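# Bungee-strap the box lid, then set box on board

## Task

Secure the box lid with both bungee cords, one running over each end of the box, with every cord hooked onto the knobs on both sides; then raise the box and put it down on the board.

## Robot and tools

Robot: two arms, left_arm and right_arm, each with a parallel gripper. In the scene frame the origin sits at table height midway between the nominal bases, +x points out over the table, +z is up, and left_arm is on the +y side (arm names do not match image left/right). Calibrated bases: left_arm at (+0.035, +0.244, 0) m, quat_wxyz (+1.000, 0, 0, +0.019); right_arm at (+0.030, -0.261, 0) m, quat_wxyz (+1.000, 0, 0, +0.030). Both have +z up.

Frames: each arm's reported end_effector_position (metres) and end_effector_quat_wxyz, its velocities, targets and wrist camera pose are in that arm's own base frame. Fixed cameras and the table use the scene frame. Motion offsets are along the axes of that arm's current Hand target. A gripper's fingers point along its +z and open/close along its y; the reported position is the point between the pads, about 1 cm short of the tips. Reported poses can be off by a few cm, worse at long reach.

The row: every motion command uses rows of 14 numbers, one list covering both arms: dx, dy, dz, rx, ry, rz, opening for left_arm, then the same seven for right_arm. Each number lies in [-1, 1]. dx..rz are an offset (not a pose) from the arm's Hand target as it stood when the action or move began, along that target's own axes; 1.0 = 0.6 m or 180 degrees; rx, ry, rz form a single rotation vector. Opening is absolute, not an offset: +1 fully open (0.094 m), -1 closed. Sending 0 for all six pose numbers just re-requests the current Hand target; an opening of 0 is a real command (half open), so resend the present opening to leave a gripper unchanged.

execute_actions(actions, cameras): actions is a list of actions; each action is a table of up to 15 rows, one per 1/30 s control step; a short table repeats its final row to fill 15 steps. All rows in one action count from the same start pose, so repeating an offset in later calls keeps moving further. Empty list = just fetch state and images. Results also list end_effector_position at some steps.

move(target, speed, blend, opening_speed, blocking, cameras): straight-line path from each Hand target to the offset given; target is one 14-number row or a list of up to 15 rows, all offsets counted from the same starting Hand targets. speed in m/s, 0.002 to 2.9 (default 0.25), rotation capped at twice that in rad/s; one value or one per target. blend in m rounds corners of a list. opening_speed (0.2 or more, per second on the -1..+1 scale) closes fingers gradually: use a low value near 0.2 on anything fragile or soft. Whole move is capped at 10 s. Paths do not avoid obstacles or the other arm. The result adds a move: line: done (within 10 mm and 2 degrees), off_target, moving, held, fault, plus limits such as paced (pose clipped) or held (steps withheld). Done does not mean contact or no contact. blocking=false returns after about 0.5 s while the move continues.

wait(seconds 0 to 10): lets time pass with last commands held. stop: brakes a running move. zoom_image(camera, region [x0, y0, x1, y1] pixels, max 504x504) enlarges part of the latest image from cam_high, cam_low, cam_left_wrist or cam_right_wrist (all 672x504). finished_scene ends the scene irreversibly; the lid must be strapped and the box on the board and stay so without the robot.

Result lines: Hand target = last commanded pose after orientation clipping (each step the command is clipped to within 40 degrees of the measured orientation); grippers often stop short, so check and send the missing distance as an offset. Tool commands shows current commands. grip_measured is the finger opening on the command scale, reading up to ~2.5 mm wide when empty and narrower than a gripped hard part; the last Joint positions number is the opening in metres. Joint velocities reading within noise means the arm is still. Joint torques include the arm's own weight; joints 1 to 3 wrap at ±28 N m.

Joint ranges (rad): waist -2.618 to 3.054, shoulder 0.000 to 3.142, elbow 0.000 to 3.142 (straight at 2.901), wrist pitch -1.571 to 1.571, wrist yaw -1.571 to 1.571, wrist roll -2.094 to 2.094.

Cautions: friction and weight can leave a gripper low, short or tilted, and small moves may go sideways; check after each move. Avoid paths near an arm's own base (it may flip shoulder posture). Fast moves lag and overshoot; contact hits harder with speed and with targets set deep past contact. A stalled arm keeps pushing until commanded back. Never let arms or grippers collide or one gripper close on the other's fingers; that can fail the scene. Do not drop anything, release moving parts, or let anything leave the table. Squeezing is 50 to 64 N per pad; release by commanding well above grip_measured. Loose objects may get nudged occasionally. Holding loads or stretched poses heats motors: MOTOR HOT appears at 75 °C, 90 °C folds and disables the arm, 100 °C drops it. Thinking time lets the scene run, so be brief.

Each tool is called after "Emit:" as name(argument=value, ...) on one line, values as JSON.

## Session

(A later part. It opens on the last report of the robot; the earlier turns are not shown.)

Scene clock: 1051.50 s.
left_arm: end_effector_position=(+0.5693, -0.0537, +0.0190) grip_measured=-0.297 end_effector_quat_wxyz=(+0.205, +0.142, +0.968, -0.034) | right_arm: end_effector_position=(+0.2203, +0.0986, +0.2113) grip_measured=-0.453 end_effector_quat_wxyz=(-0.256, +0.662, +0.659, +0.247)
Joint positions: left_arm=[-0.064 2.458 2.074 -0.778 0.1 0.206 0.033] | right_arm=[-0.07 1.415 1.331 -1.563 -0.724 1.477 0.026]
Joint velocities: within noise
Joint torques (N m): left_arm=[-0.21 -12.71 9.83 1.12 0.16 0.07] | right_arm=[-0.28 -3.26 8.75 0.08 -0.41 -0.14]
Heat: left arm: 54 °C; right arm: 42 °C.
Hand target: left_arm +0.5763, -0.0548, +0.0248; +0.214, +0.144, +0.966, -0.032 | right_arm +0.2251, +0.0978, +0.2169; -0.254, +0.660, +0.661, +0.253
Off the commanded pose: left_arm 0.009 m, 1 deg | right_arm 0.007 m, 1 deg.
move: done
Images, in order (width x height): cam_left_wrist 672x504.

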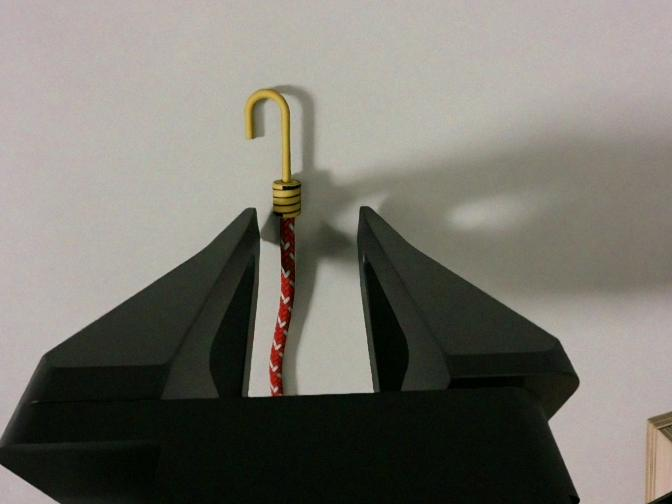

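Emit:
move(target=[-0.0120,0.0125,0.0110,0,0,0,-0.3,0,0,0,0,0,0,-0.45], speed=0.05, cameras=["cam_left_wrist"])

Emit:
zoom_image(camera="cam_left_wrist", region=[220, 100, 400, 280])

Scene clock: 1054.13 s.
left_arm: end_effector_position=(+0.5807, -0.0544, +0.0181) grip_measured=-0.297 end_effector_quat_wxyz=(+0.207, +0.142, +0.967, -0.034) | right_arm: end_effector_position=(+0.2203, +0.0986, +0.2113) grip_measured=-0.453 end_effector_quat_wxyz=(-0.256, +0.662, +0.659, +0.247)
Joint positions: left_arm=[-0.064 2.516 2.175 -0.818 0.1 0.208 0.033] | right_arm=[-0.07 1.415 1.331 -1.563 -0.724 1.477 0.026]
Joint velocities: within noise
Joint torques (N m): left_arm=[0.61 -12.7 9.88 1.16 0.2 0.17] | right_arm=[-0.29 -3.26 8.72 0.08 -0.41 -0.14]
Heat: left arm: 54 °C; right arm: 42 °C.
Hand target: left_arm +0.5873, -0.0504, +0.0216; +0.214, +0.144, +0.966, -0.032 | right_arm +0.2251, +0.0978, +0.2169; -0.254, +0.660, +0.661, +0.253
Off the commanded pose: left_arm 0.009 m, 1 deg | right_arm 0.007 m, 1 deg.
move: done
Images, in order (width x height): cam_left_wrist 672x504.

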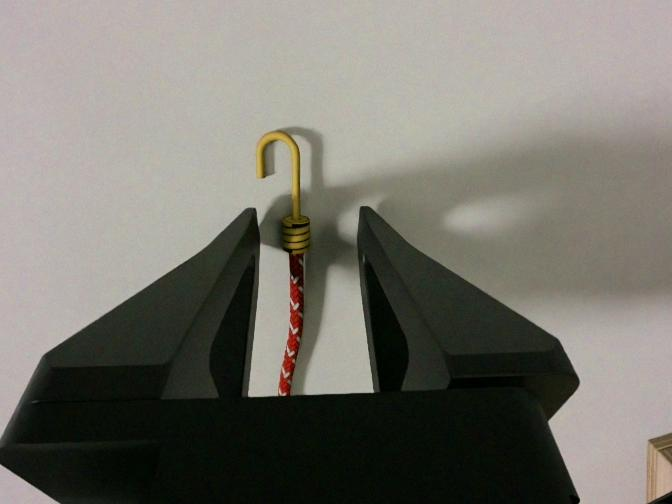

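Scaled by 2.800.

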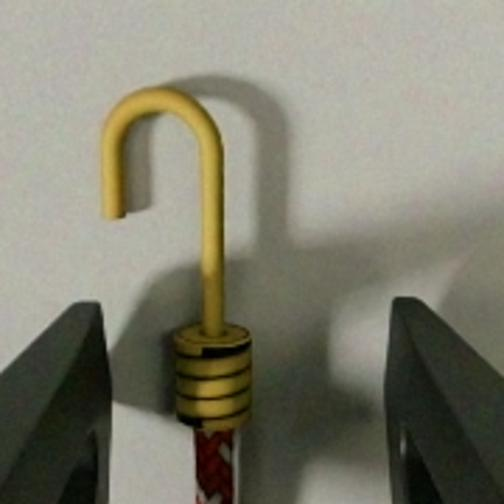

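Emit:
move(target=[0.0090,0.0120,0.0000,0,0,0,-0.3,0,0,0,0,0,0,-0.45], speed=0.05, cameras=["cam_left_wrist"])

Emit:
zoom_image(camera="cam_left_wrist", region=[220, 100, 400, 280])

Scene clock: 1057.07 s.
left_arm: end_effector_position=(+0.5814, -0.0433, +0.0180) grip_measured=-0.297 end_effector_quat_wxyz=(+0.207, +0.140, +0.968, -0.031) | right_arm: end_effector_position=(+0.2203, +0.0986, +0.2113) grip_measured=-0.453 end_effector_quat_wxyz=(-0.256, +0.662, +0.659, +0.247)
Joint positions: left_arm=[-0.045 2.516 2.175 -0.819 0.1 0.222 0.033] | right_arm=[-0.07 1.415 1.331 -1.563 -0.724 1.477 0.026]
Joint velocities: within noise
Joint torques (N m): left_arm=[0.34 -13.78 7.21 1.31 0.28 0.2] | right_arm=[-0.29 -3.26 8.73 0.07 -0.41 -0.14]
Heat: left arm: 55 °C; right arm: 42 °C.
Hand target: left_arm +0.5847, -0.0421, +0.0193; +0.214, +0.144, +0.966, -0.032 | right_arm +0.2251, +0.0978, +0.2169; -0.254, +0.660, +0.661, +0.253
Off the commanded pose: left_arm 0.004 m, 1 deg | right_arm 0.007 m, 1 deg.
move: done
Images, in order (width x height): cam_left_wrist 672x504.

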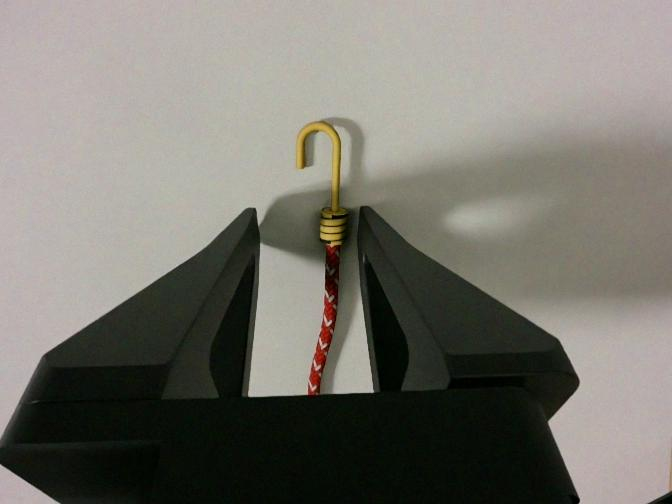

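Scaled by 2.800.

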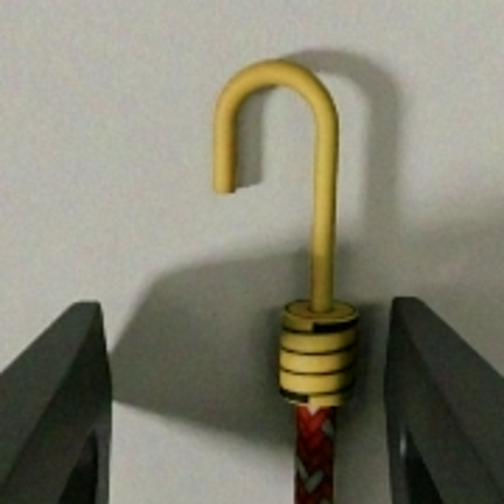

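Emit:
move(target=[0.0000,-0.0155,0.0010,0,0,0,-0.3,0,0,0,0,0,0,-0.45], speed=0.05, cameras=["cam_left_wrist"])

Emit:
zoom_image(camera="cam_left_wrist", region=[220, 100, 400, 280])

Scene clock: 1059.67 s.
left_arm: end_effector_position=(+0.5827, -0.0469, +0.0178) grip_measured=-0.297 end_effector_quat_wxyz=(+0.211, +0.143, +0.966, -0.031) | right_arm: end_effector_position=(+0.2203, +0.0986, +0.2113) grip_measured=-0.453 end_effector_quat_wxyz=(-0.256, +0.662, +0.659, +0.247)
Joint positions: left_arm=[-0.051 2.516 2.171 -0.808 0.1 0.222 0.033] | right_arm=[-0.07 1.415 1.331 -1.563 -0.724 1.477 0.026]
Joint velocities: within noise
Joint torques (N m): left_arm=[-0.61 -14.68 5.68 1.36 0.2 -0.03] | right_arm=[-0.28 -3.26 8.75 0.07 -0.41 -0.14]
Heat: left arm: 55 °C; right arm: 42 °C.
Hand target: left_arm +0.5823, -0.0512, +0.0188; +0.214, +0.144, +0.966, -0.032 | right_arm +0.2251, +0.0978, +0.2169; -0.254, +0.660, +0.661, +0.253
Off the commanded pose: left_arm 0.004 m, 0 deg | right_arm 0.007 m, 1 deg.
move: done
Images, in order (width x height): cam_left_wrist 672x504.

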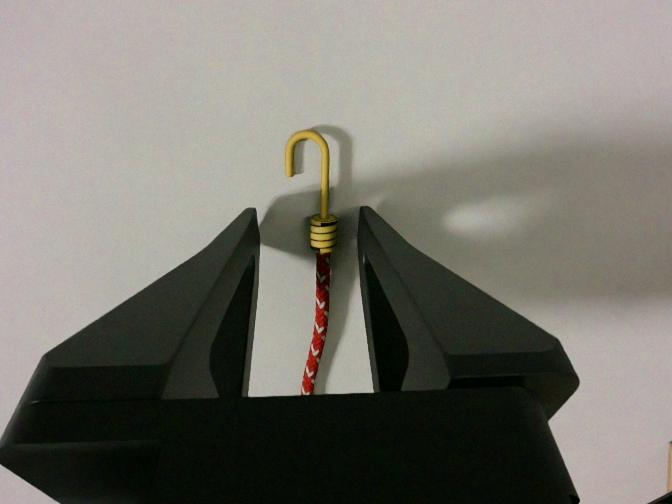

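Scaled by 2.800.

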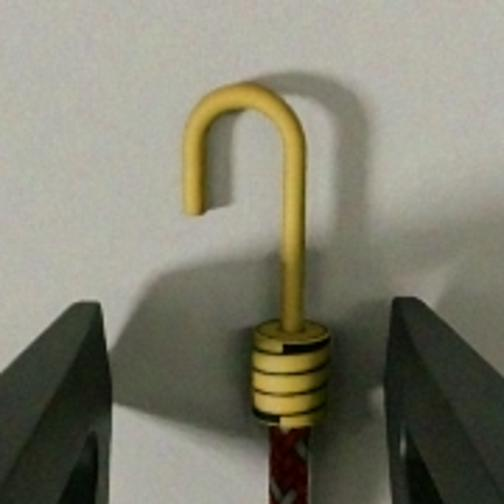

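Emit:
move(target=[0.0020,-0.0030,0.0060,0,0,0,-0.3,0,0,0,0,0,0,-0.45], speed=0.05, cameras=["cam_left_wrist"])

Emit:
zoom_image(camera="cam_left_wrist", region=[220, 100, 400, 280])

Scene clock: 1067.50 s.
left_arm: end_effector_position=(+0.5848, -0.0484, +0.0171) grip_measured=-0.297 end_effector_quat_wxyz=(+0.216, +0.144, +0.965, -0.031) | right_arm: end_effector_position=(+0.2203, +0.0986, +0.2113) grip_measured=-0.453 end_effector_quat_wxyz=(-0.256, +0.662, +0.659, +0.247)
Joint positions: left_arm=[-0.053 2.516 2.164 -0.79 0.1 0.221 0.033] | right_arm=[-0.07 1.415 1.331 -1.563 -0.724 1.477 0.026]
Joint velocities: within noise
Joint torques (N m): left_arm=[-0.68 -14.48 5.42 1.33 0.19 -0.04] | right_arm=[-0.27 -3.28 8.73 0.07 -0.42 -0.14]
Heat: left arm: 57 °C; right arm: 42 °C.
Hand target: left_arm +0.5822, -0.0530, +0.0151; +0.214, +0.144, +0.966, -0.032 | right_arm +0.2251, +0.0978, +0.2169; -0.254, +0.660, +0.661, +0.253
Off the commanded pose: left_arm 0.006 m, 0 deg | right_arm 0.007 m, 1 deg.
move: done
Images, in order (width x height): cam_left_wrist 672x504.

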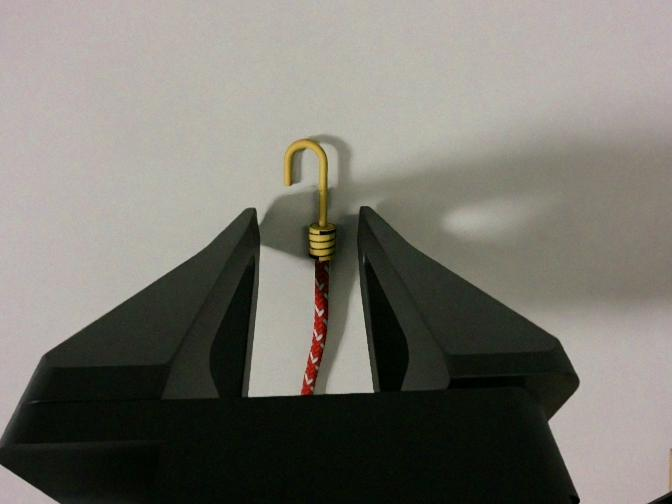

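Scaled by 2.800.

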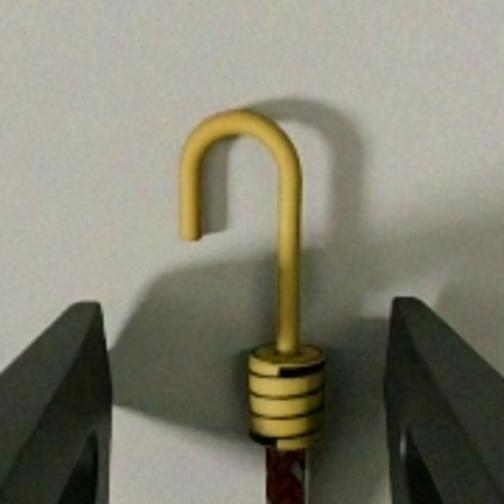

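Emit:
move(target=[0.004, 0, 0, 0, 0, 0, -1, 0, 0, 0, 0, 0, 0, -0.45], opening_speed=0.5, speed=0.05, cameras=["cam_left_wrist", "cam_high"])

Scene clock: 1079.03 s.
left_arm: end_effector_position=(+0.5893, -0.0486, +0.0164) grip_measured=-0.844 end_effector_quat_wxyz=(+0.227, +0.144, +0.963, -0.030) | right_arm: end_effector_position=(+0.2203, +0.0986, +0.2113) grip_measured=-0.453 end_effector_quat_wxyz=(-0.256, +0.662, +0.660, +0.247)
Joint positions: left_arm=[-0.053 2.515 2.149 -0.753 0.1 0.221 0.007] | right_arm=[-0.07 1.415 1.331 -1.563 -0.724 1.476 0.026]
Joint velocities: within noise
Joint torques (N m): left_arm=[-0.62 -15.2 4.83 1.08 0.19 -0.03] | right_arm=[-0.28 -3.25 8.73 0.07 -0.41 -0.14]
Heat: left arm: 59 °C; right arm: 42 °C.
Hand target: left_arm +0.5801, -0.0524, +0.0141; +0.214, +0.144, +0.966, -0.032 | right_arm +0.2251, +0.0978, +0.2169; -0.254, +0.660, +0.661, +0.253
Off the commanded pose: left_arm 0.010 m, 2 deg | right_arm 0.007 m, 1 deg.
move: done
Images, in order (width x height): cam_high 672x504, cam_left_wrist 672x504.

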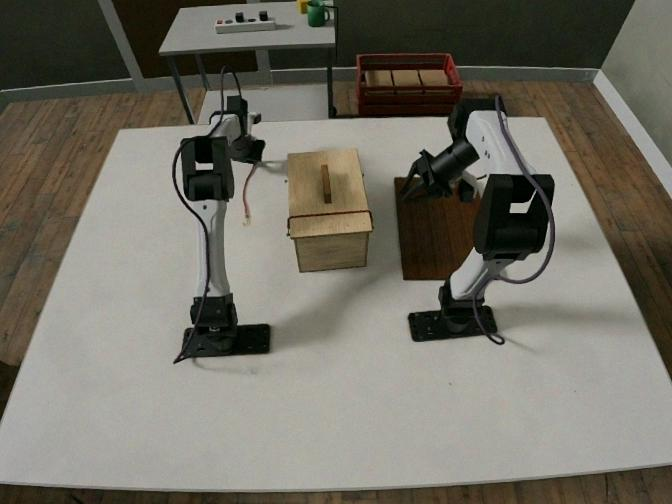

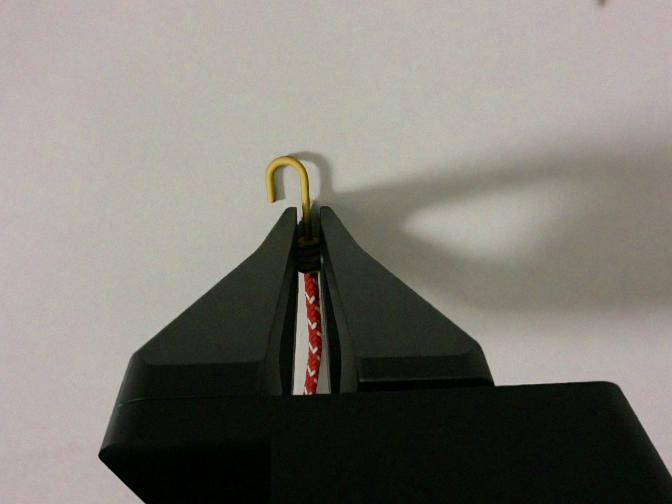

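Emit:
move(target=[[-0.0053, -0.0260, -0.1371, 0, -0.0278, 0, -1, 0, 0, 0, 0, 0, 0, -0.45], [-0.0093, -0.1185, -0.4295, 0, -0.1389, 0, -1, 0, 0, 0, 0, 0, 0, -0.45], [-0.0985, -0.1858, -0.7372, 0, -0.2778, 0, -1, 0, 0, 0, 0, 0, 0, -0.45]], speed=0.14, blend=[0.03, 0.03, 0], cameras=["cam_left_wrist", "cam_high", "cam_low"])

Scene clock: 1110.57 s.
left_arm: end_effector_position=(+0.4244, -0.1205, +0.4146) grip_measured=-0.846 end_effector_quat_wxyz=(+0.577, +0.124, +0.802, -0.089) | right_arm: end_effector_position=(+0.2203, +0.0986, +0.2113) grip_measured=-0.453 end_effector_quat_wxyz=(-0.256, +0.662, +0.660, +0.247)
Joint positions: left_arm=[-0.26 1.438 1.684 -0.57 0.043 0.015 0.007] | right_arm=[-0.07 1.415 1.331 -1.563 -0.724 1.476 0.026]
Joint velocities: within noise
Joint torques (N m): left_arm=[-0.53 -6.69 9.83 2.39 -0.01 -0.07] | right_arm=[-0.28 -3.26 8.73 0.07 -0.42 -0.13]
Heat: left arm: 60 °C; right arm: 43 °C.
Hand target: left_arm +0.4199, -0.1197, +0.4401; +0.602, +0.117, +0.784, -0.090 | right_arm +0.2251, +0.0978, +0.2169; -0.254, +0.660, +0.661, +0.253
Off the commanded pose: left_arm 0.026 m, 4 deg | right_arm 0.007 m, 1 deg.
move: off_target (left_arm)
Images, in order (width x height): cam_high 672x504, cam_low 672x504, cam_left_wrist 672x504.

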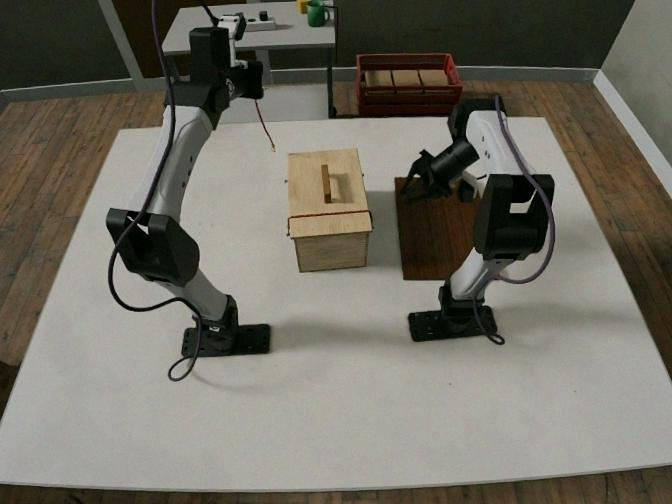

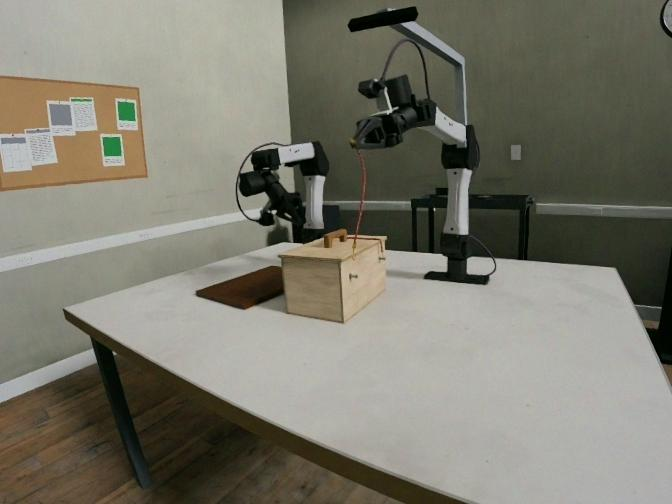

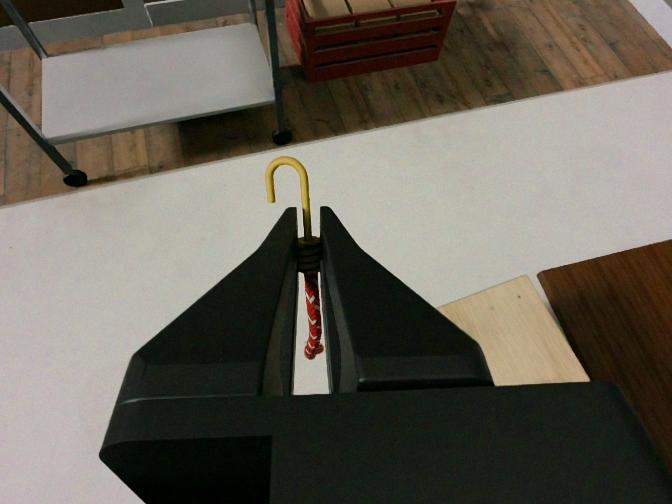

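Emit:
move(target=[[-0.0451, 0, -0.0121, 0, 0, 0, -1, 0, 0, 0, 0, 0, 0, -0.45], [-0.0606, -0.2260, 0.0465, 0.0751, -0.0278, 0.0175, -1, 0, 0, 0, 0, 0, 0, -0.45], [-0.0741, -0.4571, 0.1161, 0.148, -0.0545, 0.0261, -1, 0, 0, 0, 0, 0, 0, -0.45]], speed=0.14, blend=[0.01, 0.03, 0], cameras=["cam_left_wrist", "cam_right_wrist", "cam_high", "cam_low"])

Scene clock: 1117.80 s.
left_arm: end_effector_position=(+0.4169, -0.4025, +0.4491) grip_measured=-0.846 end_effector_quat_wxyz=(+0.614, +0.278, +0.698, -0.243) | right_arm: end_effector_position=(+0.2203, +0.0986, +0.2114) grip_measured=-0.453 end_effector_quat_wxyz=(-0.256, +0.662, +0.660, +0.247)
Joint positions: left_arm=[-0.772 1.935 2.193 -0.387 -0.016 0.001 0.007] | right_arm=[-0.07 1.415 1.331 -1.563 -0.724 1.476 0.026]
Joint velocities: within noise
Joint torques (N m): left_arm=[-0.23 -9.18 10.04 2.44 0.21 0.03] | right_arm=[-0.29 -3.23 8.72 0.08 -0.42 -0.14]
Heat: left arm: 57 °C; right arm: 43 °C.
Hand target: left_arm +0.4153, -0.4051, +0.4650; +0.627, +0.276, +0.683, -0.253 | right_arm +0.2250, +0.0978, +0.2169; -0.254, +0.660, +0.661, +0.253
Off the commanded pose: left_arm 0.016 m, 3 deg | right_arm 0.007 m, 1 deg.
move: off_target (left_arm)

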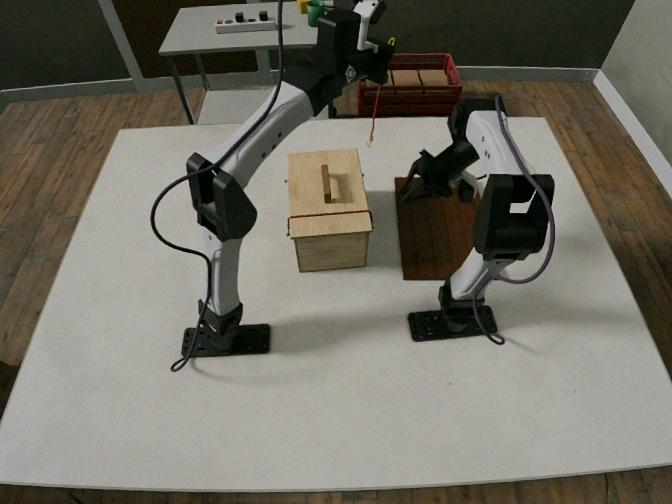

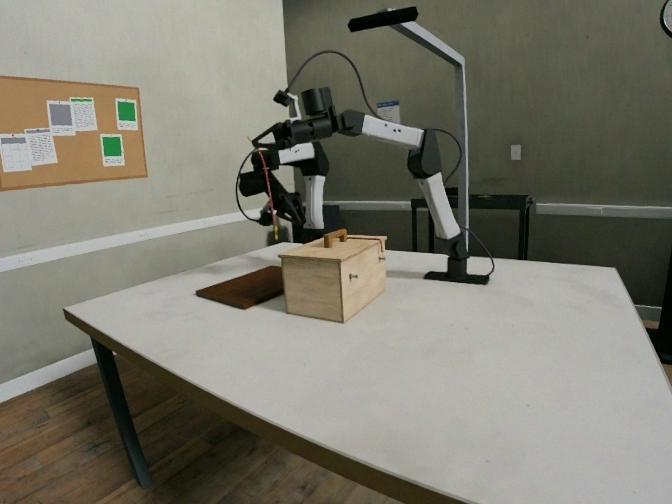

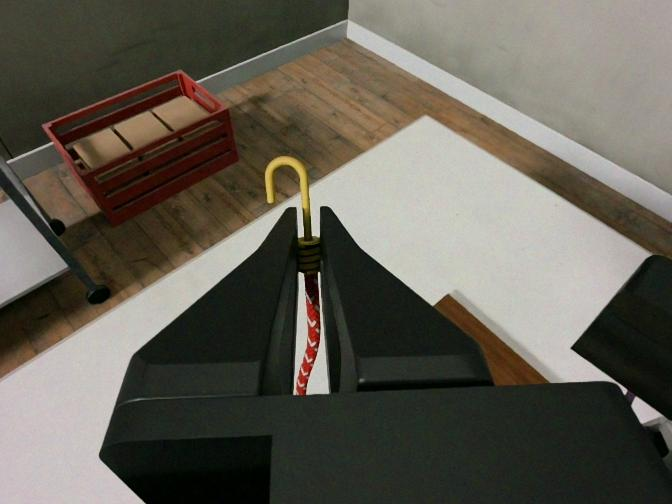

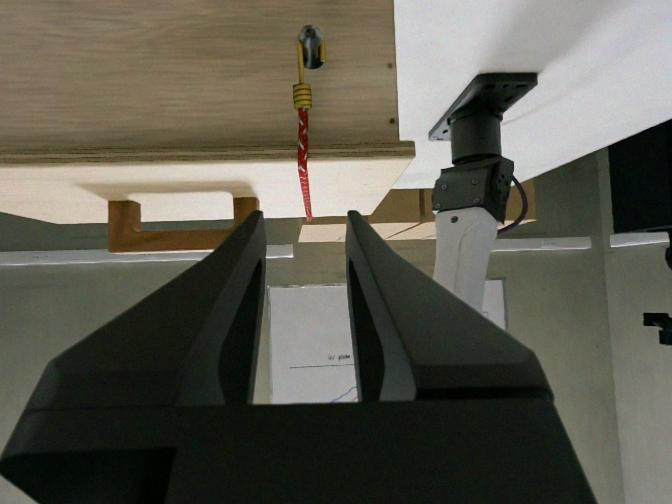

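Emit:
move(target=[[0.1728, -0.0063, 0.0325, 0, 0, 0, -1, 0, 0, 0, 0, 0, 0, -0.45], [0.3007, 0.1315, -0.0900, -0.0025, 0.1897, -0.3971, -1, 0, 0, 0, 0, 0, 0, -0.45]], speed=[0.12, 0.22], blend=[0.01, 0], cameras=["cam_left_wrist", "cam_right_wrist", "cam_high", "cam_low"])

Scene clock: 1153.93 s.
left_arm: end_effector_position=(+0.4174, -0.2986, +0.2768) grip_measured=-0.846 end_effector_quat_wxyz=(+0.147, -0.116, +0.864, -0.467) | right_arm: end_effector_position=(+0.2203, +0.0986, +0.2114) grip_measured=-0.453 end_effector_quat_wxyz=(-0.256, +0.662, +0.660, +0.247)
Joint positions: left_arm=[-0.437 1.821 1.753 -0.604 0.579 -0.988 0.007] | right_arm=[-0.07 1.415 1.331 -1.563 -0.724 1.476 0.026]
Joint velocities: within noise
Joint torques (N m): left_arm=[0.17 -8.8 10.58 1.79 0.48 -0.03] | right_arm=[-0.29 -3.26 8.73 0.08 -0.42 -0.13]
Heat: left arm: 55 °C; right arm: 43 °C.
Hand target: left_arm +0.4201, -0.3001, +0.2900; +0.150, -0.113, +0.858, -0.477 | right_arm +0.2250, +0.0978, +0.2169; -0.254, +0.660, +0.661, +0.253
Off the commanded pose: left_arm 0.013 m, 1 deg | right_arm 0.007 m, 1 deg.
move: off_target (left_arm)

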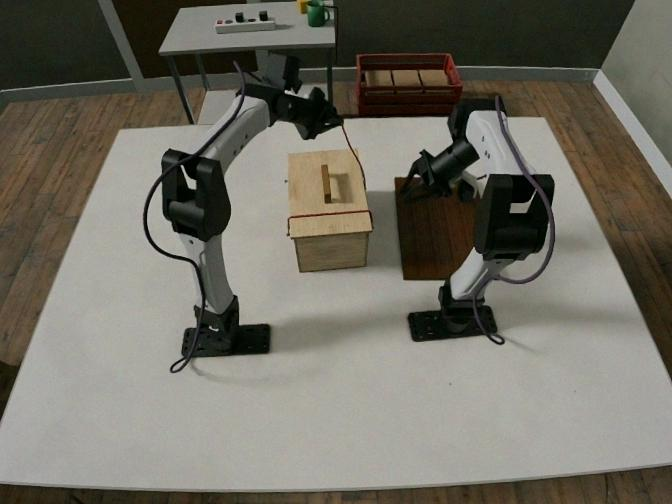

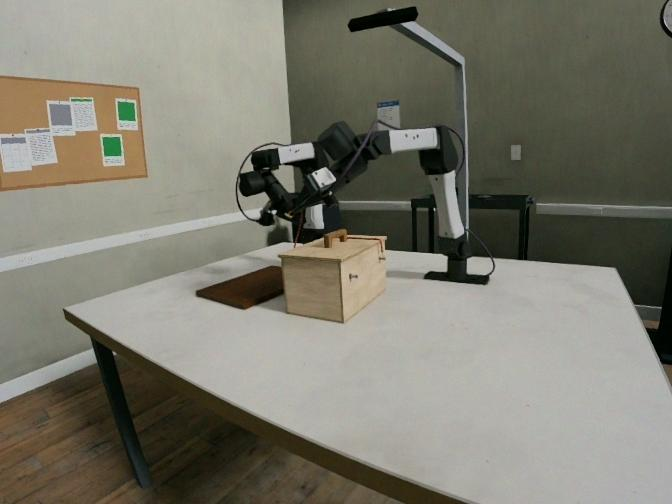

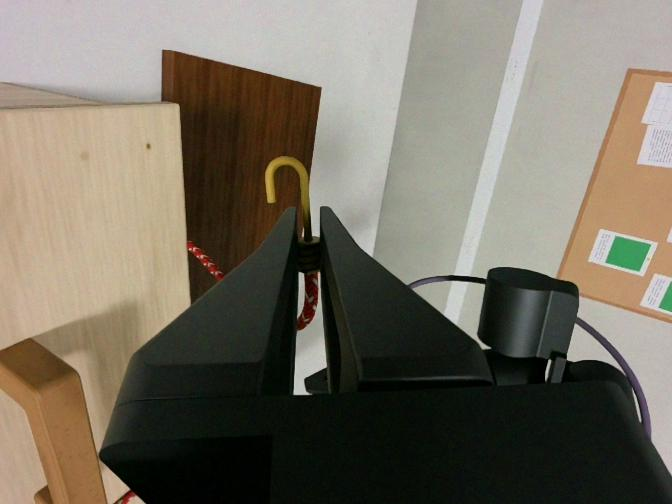

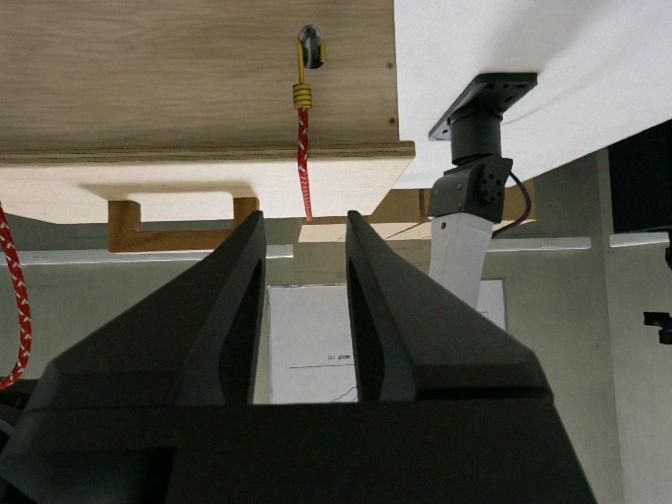

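Emit:
move(target=[[-0.0246, 0.0582, -0.0319, -0.0438, 0.0359, -0.3026, -1, -0.0768, 0.0748, -0.0088, 0, 0, 0, -0.45], [-0.0493, 0.1237, -0.0628, -0.0739, 0.0401, -0.5078, -1, -0.1325, 0.2415, 0.0530, 0, 0, 0, -0.45]], speed=[0.18, 0.18], blend=[0.01, 0], cameras=["cam_left_wrist", "cam_right_wrist", "cam_high", "cam_low"])

Scene clock: 1167.83 s.
left_arm: end_effector_position=(+0.4270, -0.2216, +0.2428) grip_measured=-0.846 end_effector_quat_wxyz=(+0.296, +0.667, -0.594, +0.339) | right_arm: end_effector_position=(+0.3622, +0.0586, +0.1395) grip_measured=-0.453 end_effector_quat_wxyz=(-0.258, +0.660, +0.660, +0.251)
Joint positions: left_arm=[-0.203 2.066 2.094 -1.187 0.865 -2.082 0.007] | right_arm=[-0.155 1.99 1.691 -1.423 -0.723 1.359 0.026]
Joint velocities: within noise
Joint torques (N m): left_arm=[0.31 -9.58 9.42 0.83 0.74 -0.09] | right_arm=[0.84 -8.1 8.69 0.1 -0.35 0.08]
Heat: left arm: 54 °C; right arm: 44 °C.
Hand target: left_arm +0.4299, -0.2220, +0.2500; +0.297, +0.679, -0.570, +0.354 | right_arm +0.3700, +0.0602, +0.1400; -0.254, +0.660, +0.660, +0.253
Off the commanded pose: left_arm 0.008 m, 4 deg | right_arm 0.008 m, 1 deg.
joint sent to its limit (left arm) — joint 6 (wrist roll), lower limit. The joint targets are off in orientation, not in position.
move: off_target (left_arm)

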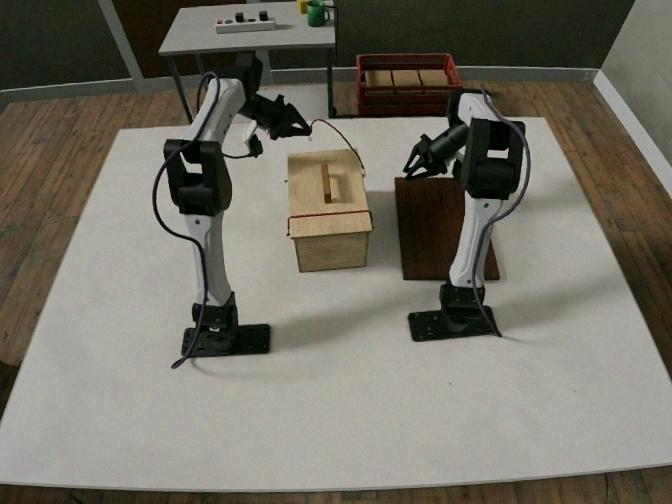

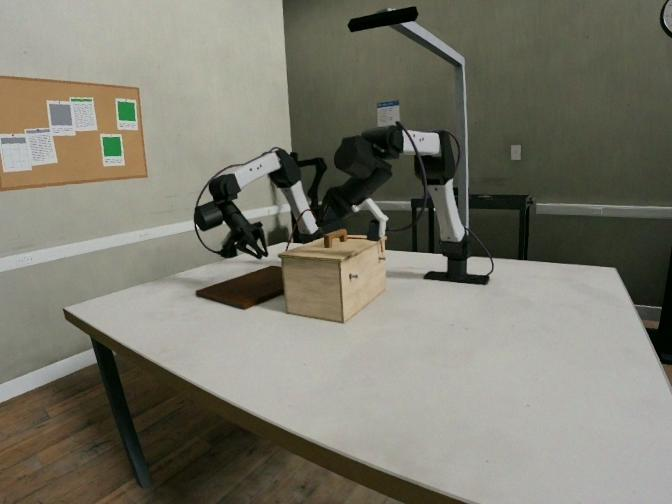

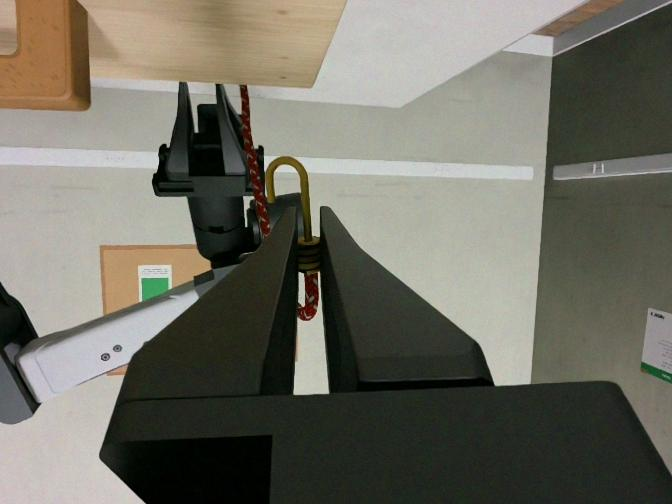

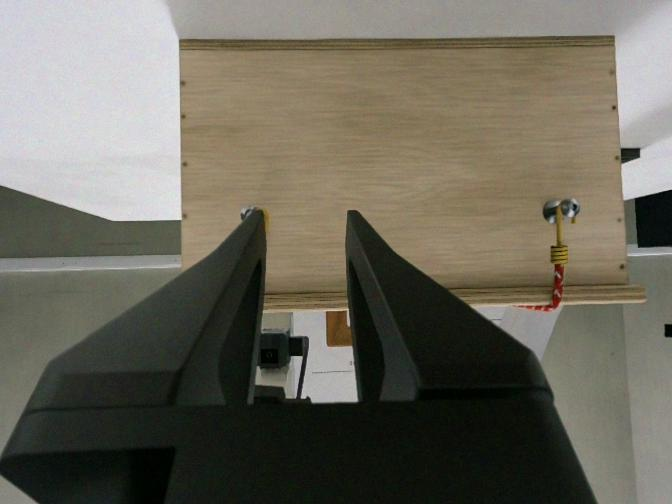

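Emit:
zoom_image(camera="cam_right_wrist", region=[200, 180, 320, 320])

Emit:
zoom_image(camera="cam_high", region=[270, 90, 400, 220])

Scaled by 3.600.

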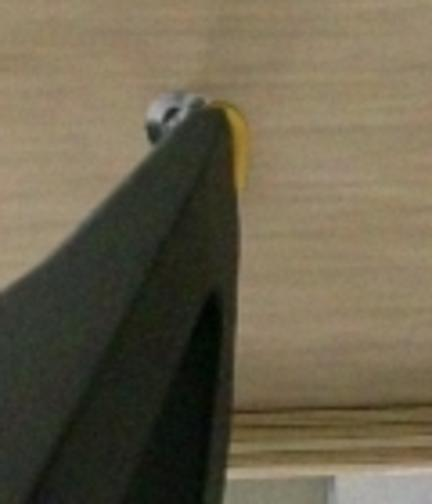

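Scaled by 3.877.

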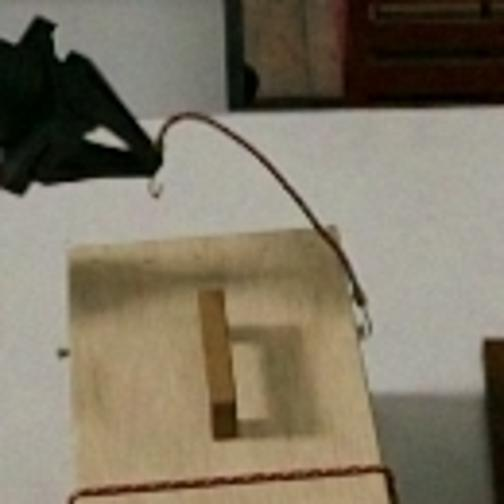

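Emit:
move(target=[0.0135, -0.0077, 0.0542, -0.0364, -0.0278, 0.0255, -1, 0, 0.03, 0, 0, 0, 0, -0.45], speed=0.08, cameras=["cam_left_wrist", "cam_right_wrist", "cam_high"])

Emit:
zoom_image(camera="cam_right_wrist", region=[210, 160, 350, 320])

Scene clock: 1177.97 s.
left_arm: end_effector_position=(+0.4387, -0.2503, +0.2359) grip_measured=-0.846 end_effector_quat_wxyz=(+0.300, +0.657, -0.623, +0.300) | right_arm: end_effector_position=(+0.3837, +0.0578, +0.1400) grip_measured=-0.453 end_effector_quat_wxyz=(-0.250, +0.658, +0.663, +0.256)
Joint positions: left_arm=[-0.265 2.314 2.516 -1.439 0.828 -2.037 0.007] | right_arm=[-0.148 2.06 1.799 -1.434 -0.723 1.369 0.026]
Joint velocities: within noise
Joint torques (N m): left_arm=[-0.36 -10.8 8.75 0.77 0.46 0.16] | right_arm=[0.84 -8.5 8.76 -0.01 -0.36 0.07]
Heat: left arm: 52 °C; right arm: 44 °C.
Hand target: left_arm +0.4400, -0.2521, +0.2378; +0.296, +0.653, -0.628, +0.302 | right_arm +0.3880, +0.0602, +0.1400; -0.254, +0.660, +0.661, +0.253
Off the commanded pose: left_arm 0.003 m, 1 deg | right_arm 0.005 m, 1 deg.
move: done
Images, in order (width x height): cam_high 672x504, cam_left_wrist 672x504, cam_right_wrist 672x504.

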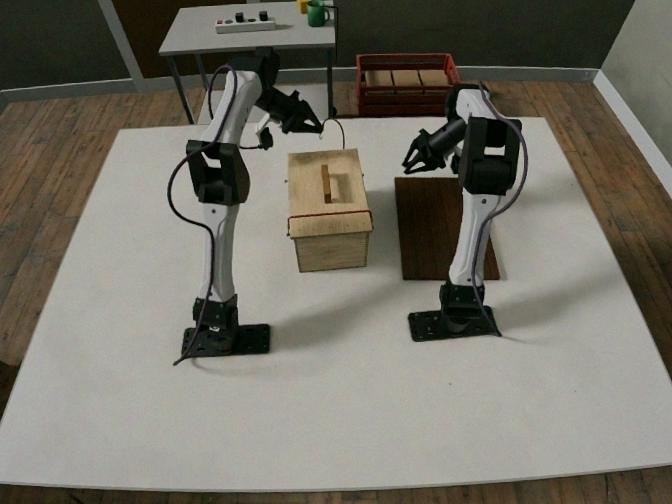

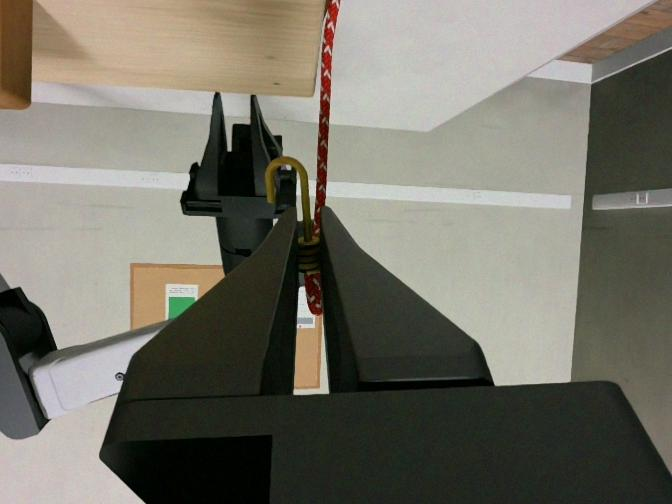

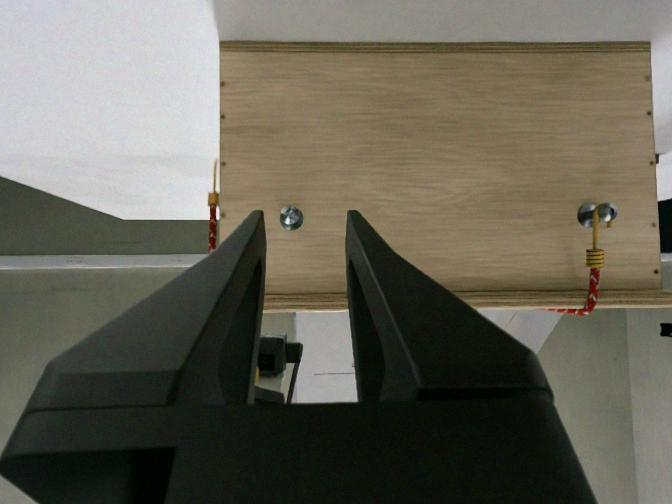

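Scaled by 3.150.

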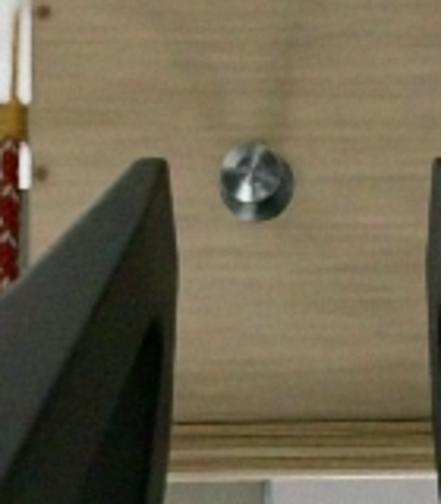

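Emit:
zoom_image(camera="cam_right_wrist", region=[190, 140, 250, 260])

Emit:
zoom_image(camera="cam_high", region=[300, 100, 400, 200])

Emit:
zoom_image(camera="cam_left_wrist", region=[240, 0, 400, 160])

Scaled by 4.200.

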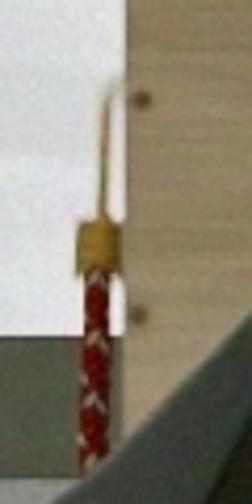

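Scaled by 5.040.

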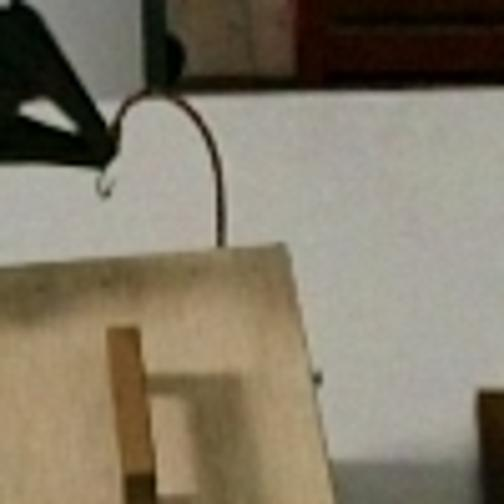

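Scaled by 3.150.

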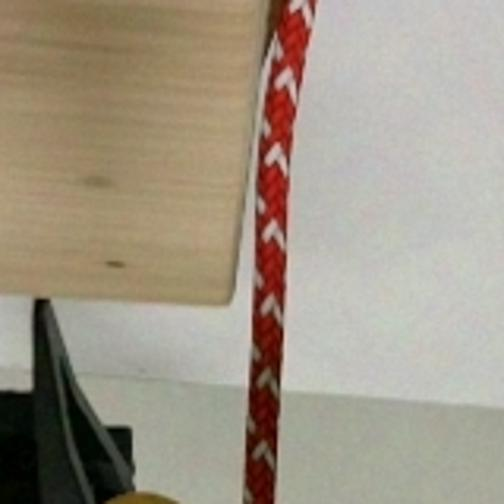

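Emit:
move(target=[[0.0203, -0.0748, -0.0073, 0.0650, 0.0009, 0.2329, -1, -0.0260, -0.0967, -0.0458, 0, 0, 0, -0.45], [0.0752, -0.0989, -0.0197, 0.1202, -0.0495, 0.4753, -1, -0.0260, -0.0967, -0.0458, 0, 0, 0, -0.45], [0.1515, -0.0621, 0.0453, 0.1707, -0.3566, 0.7699, -1, -0.0260, -0.0967, -0.0458, 0, 0, 0, -0.45], [0.2496, -0.0408, 0.1362, 0.2369, -0.3329, 0.8000, -1, -0.0260, -0.0967, -0.0458, 0, 0, 0, -0.45], [0.2662, 0.0262, 0.1300, 0.2559, -0.3177, 0.8117, -1, -0.0260, -0.0967, -0.0458, 0, 0, 0, -0.45]], speed=[0.25, 0.28, 0.28, 0.15, 0.12], blend=[0.01, 0.01, 0.02, 0.02, 0], cameras=["cam_left_wrist", "cam_right_wrist", "cam_high"])

Scene clock: 1242.17 s.
left_arm: end_effector_position=(+0.4366, -0.4197, +0.2871) grip_measured=-0.846 end_effector_quat_wxyz=(+0.604, +0.278, +0.704, -0.251) | right_arm: end_effector_position=(+0.3362, +0.0316, +0.1414) grip_measured=-0.453 end_effector_quat_wxyz=(-0.263, +0.662, +0.655, +0.251)
Joint positions: left_arm=[-0.764 1.931 1.539 0.246 0.007 -0.016 0.007] | right_arm=[-0.246 1.939 1.619 -1.488 -0.713 1.246 0.026]
Joint velocities: within noise
Joint torques (N m): left_arm=[-0.29 -13.83 6.61 2.52 0.06 0.18] | right_arm=[-0.23 -13.12 4.79 -0.26 -0.26 -0.14]
Heat: left arm: 59 °C; right arm: 45 °C.
Hand target: left_arm +0.4305, -0.4148, +0.3104; +0.625, +0.275, +0.685, -0.254 | right_arm +0.3300, +0.0301, +0.1499; -0.254, +0.660, +0.660, +0.253
Off the commanded pose: left_arm 0.024 m, 3 deg | right_arm 0.011 m, 1 deg.
move: off_target (left_arm, right_arm)
Images, in order (width x height): cam_high 672x504, cam_left_wrist 672x504, cam_right_wrist 672x504.

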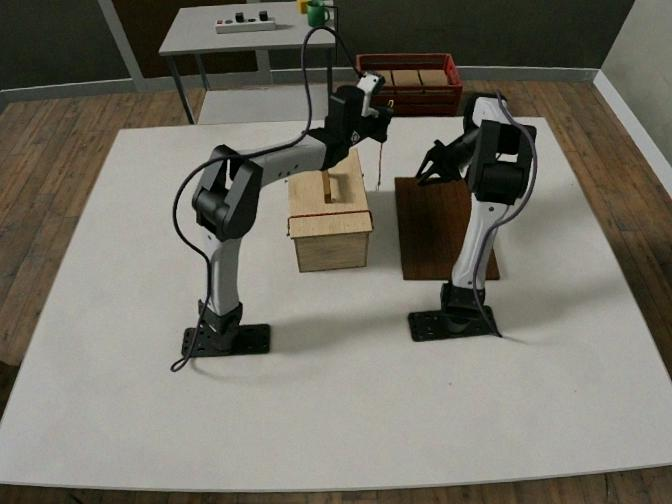

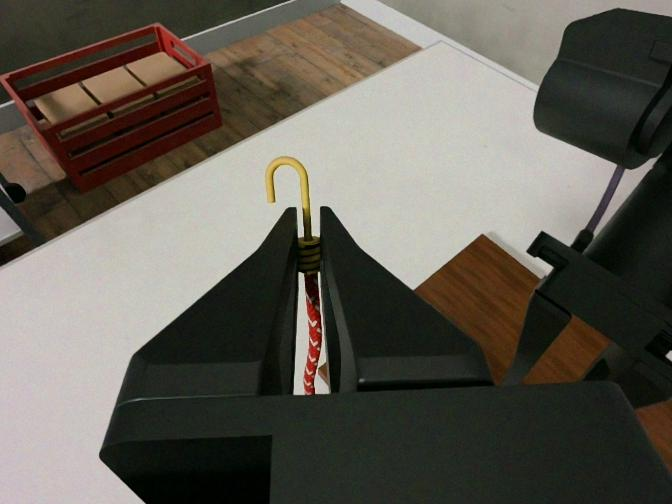

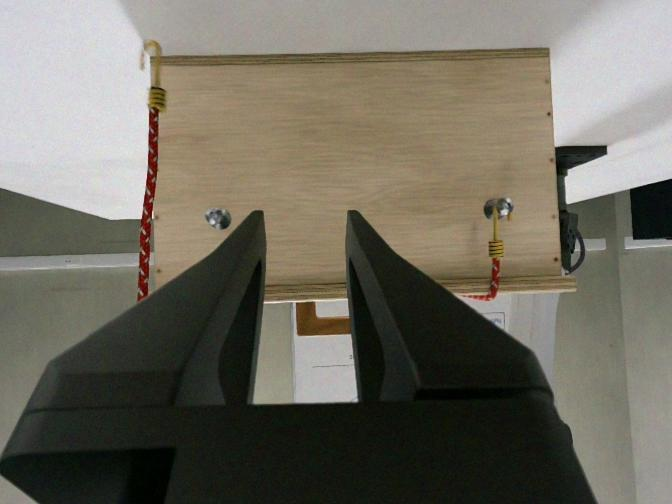

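Emit:
move(target=[0.0368, 0.1417, -0.1260, -0.0025, 0.1897, -0.3971, -1, 0, 0, 0, 0, 0, 0, -0.45], speed=0.22, cameras=["cam_left_wrist", "cam_right_wrist", "cam_high"])

Scene clock: 1248.97 s.
left_arm: end_effector_position=(+0.4307, -0.2986, +0.2844) grip_measured=-0.846 end_effector_quat_wxyz=(+0.146, -0.116, +0.864, -0.468) | right_arm: end_effector_position=(+0.3362, +0.0316, +0.1414) grip_measured=-0.453 end_effector_quat_wxyz=(-0.263, +0.662, +0.655, +0.251)
Joint positions: left_arm=[-0.422 1.879 1.858 -0.656 0.592 -0.98 0.007] | right_arm=[-0.246 1.939 1.619 -1.488 -0.713 1.246 0.026]
Joint velocities: within noise
Joint torques (N m): left_arm=[0.23 -8.84 10.39 1.74 0.51 -0.02] | right_arm=[-0.23 -13.12 4.78 -0.25 -0.26 -0.14]
Heat: left arm: 60 °C; right arm: 44 °C.
Hand target: left_arm +0.4337, -0.3001, +0.2949; +0.148, -0.115, +0.859, -0.477 | right_arm +0.3300, +0.0301, +0.1499; -0.254, +0.660, +0.660, +0.253
Off the commanded pose: left_arm 0.011 m, 1 deg | right_arm 0.011 m, 1 deg.
move: off_target (left_arm, right_arm)
Images, in order (width x height): cam_high 672x504, cam_left_wrist 672x504, cam_right_wrist 672x504.

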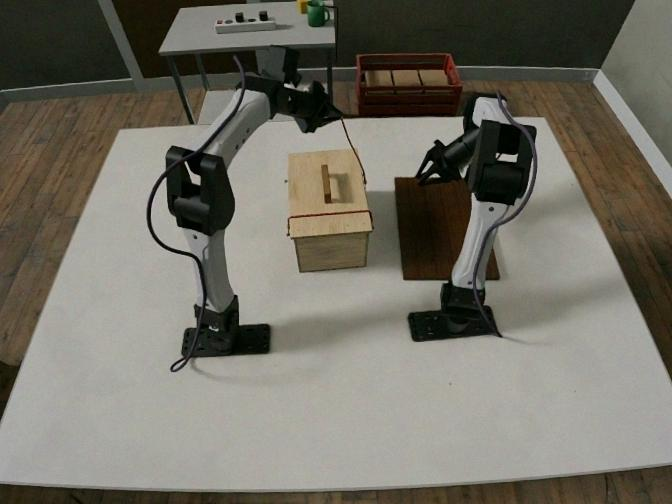

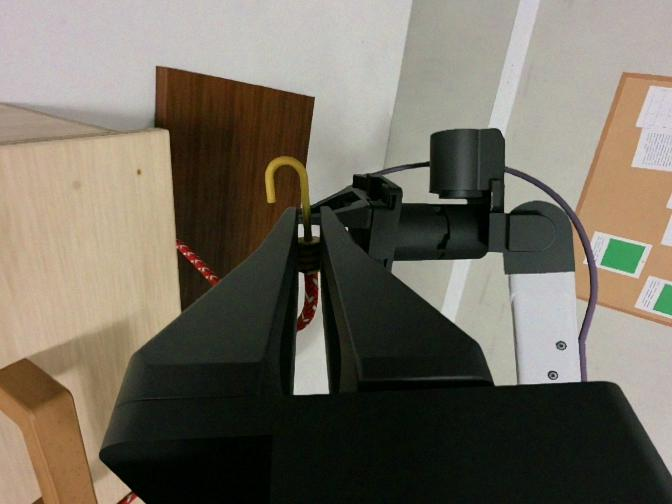

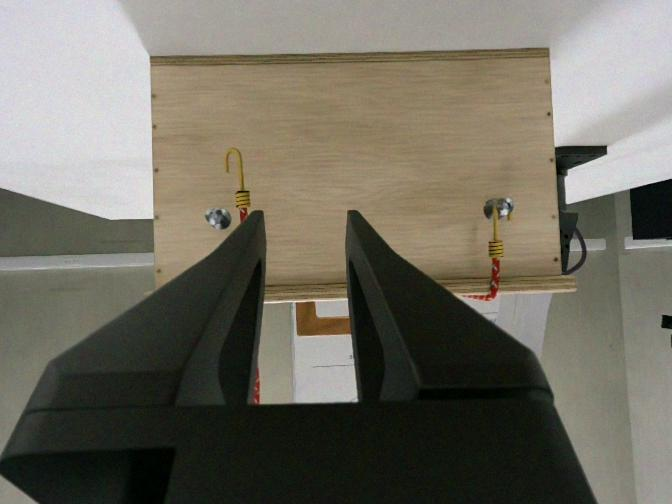

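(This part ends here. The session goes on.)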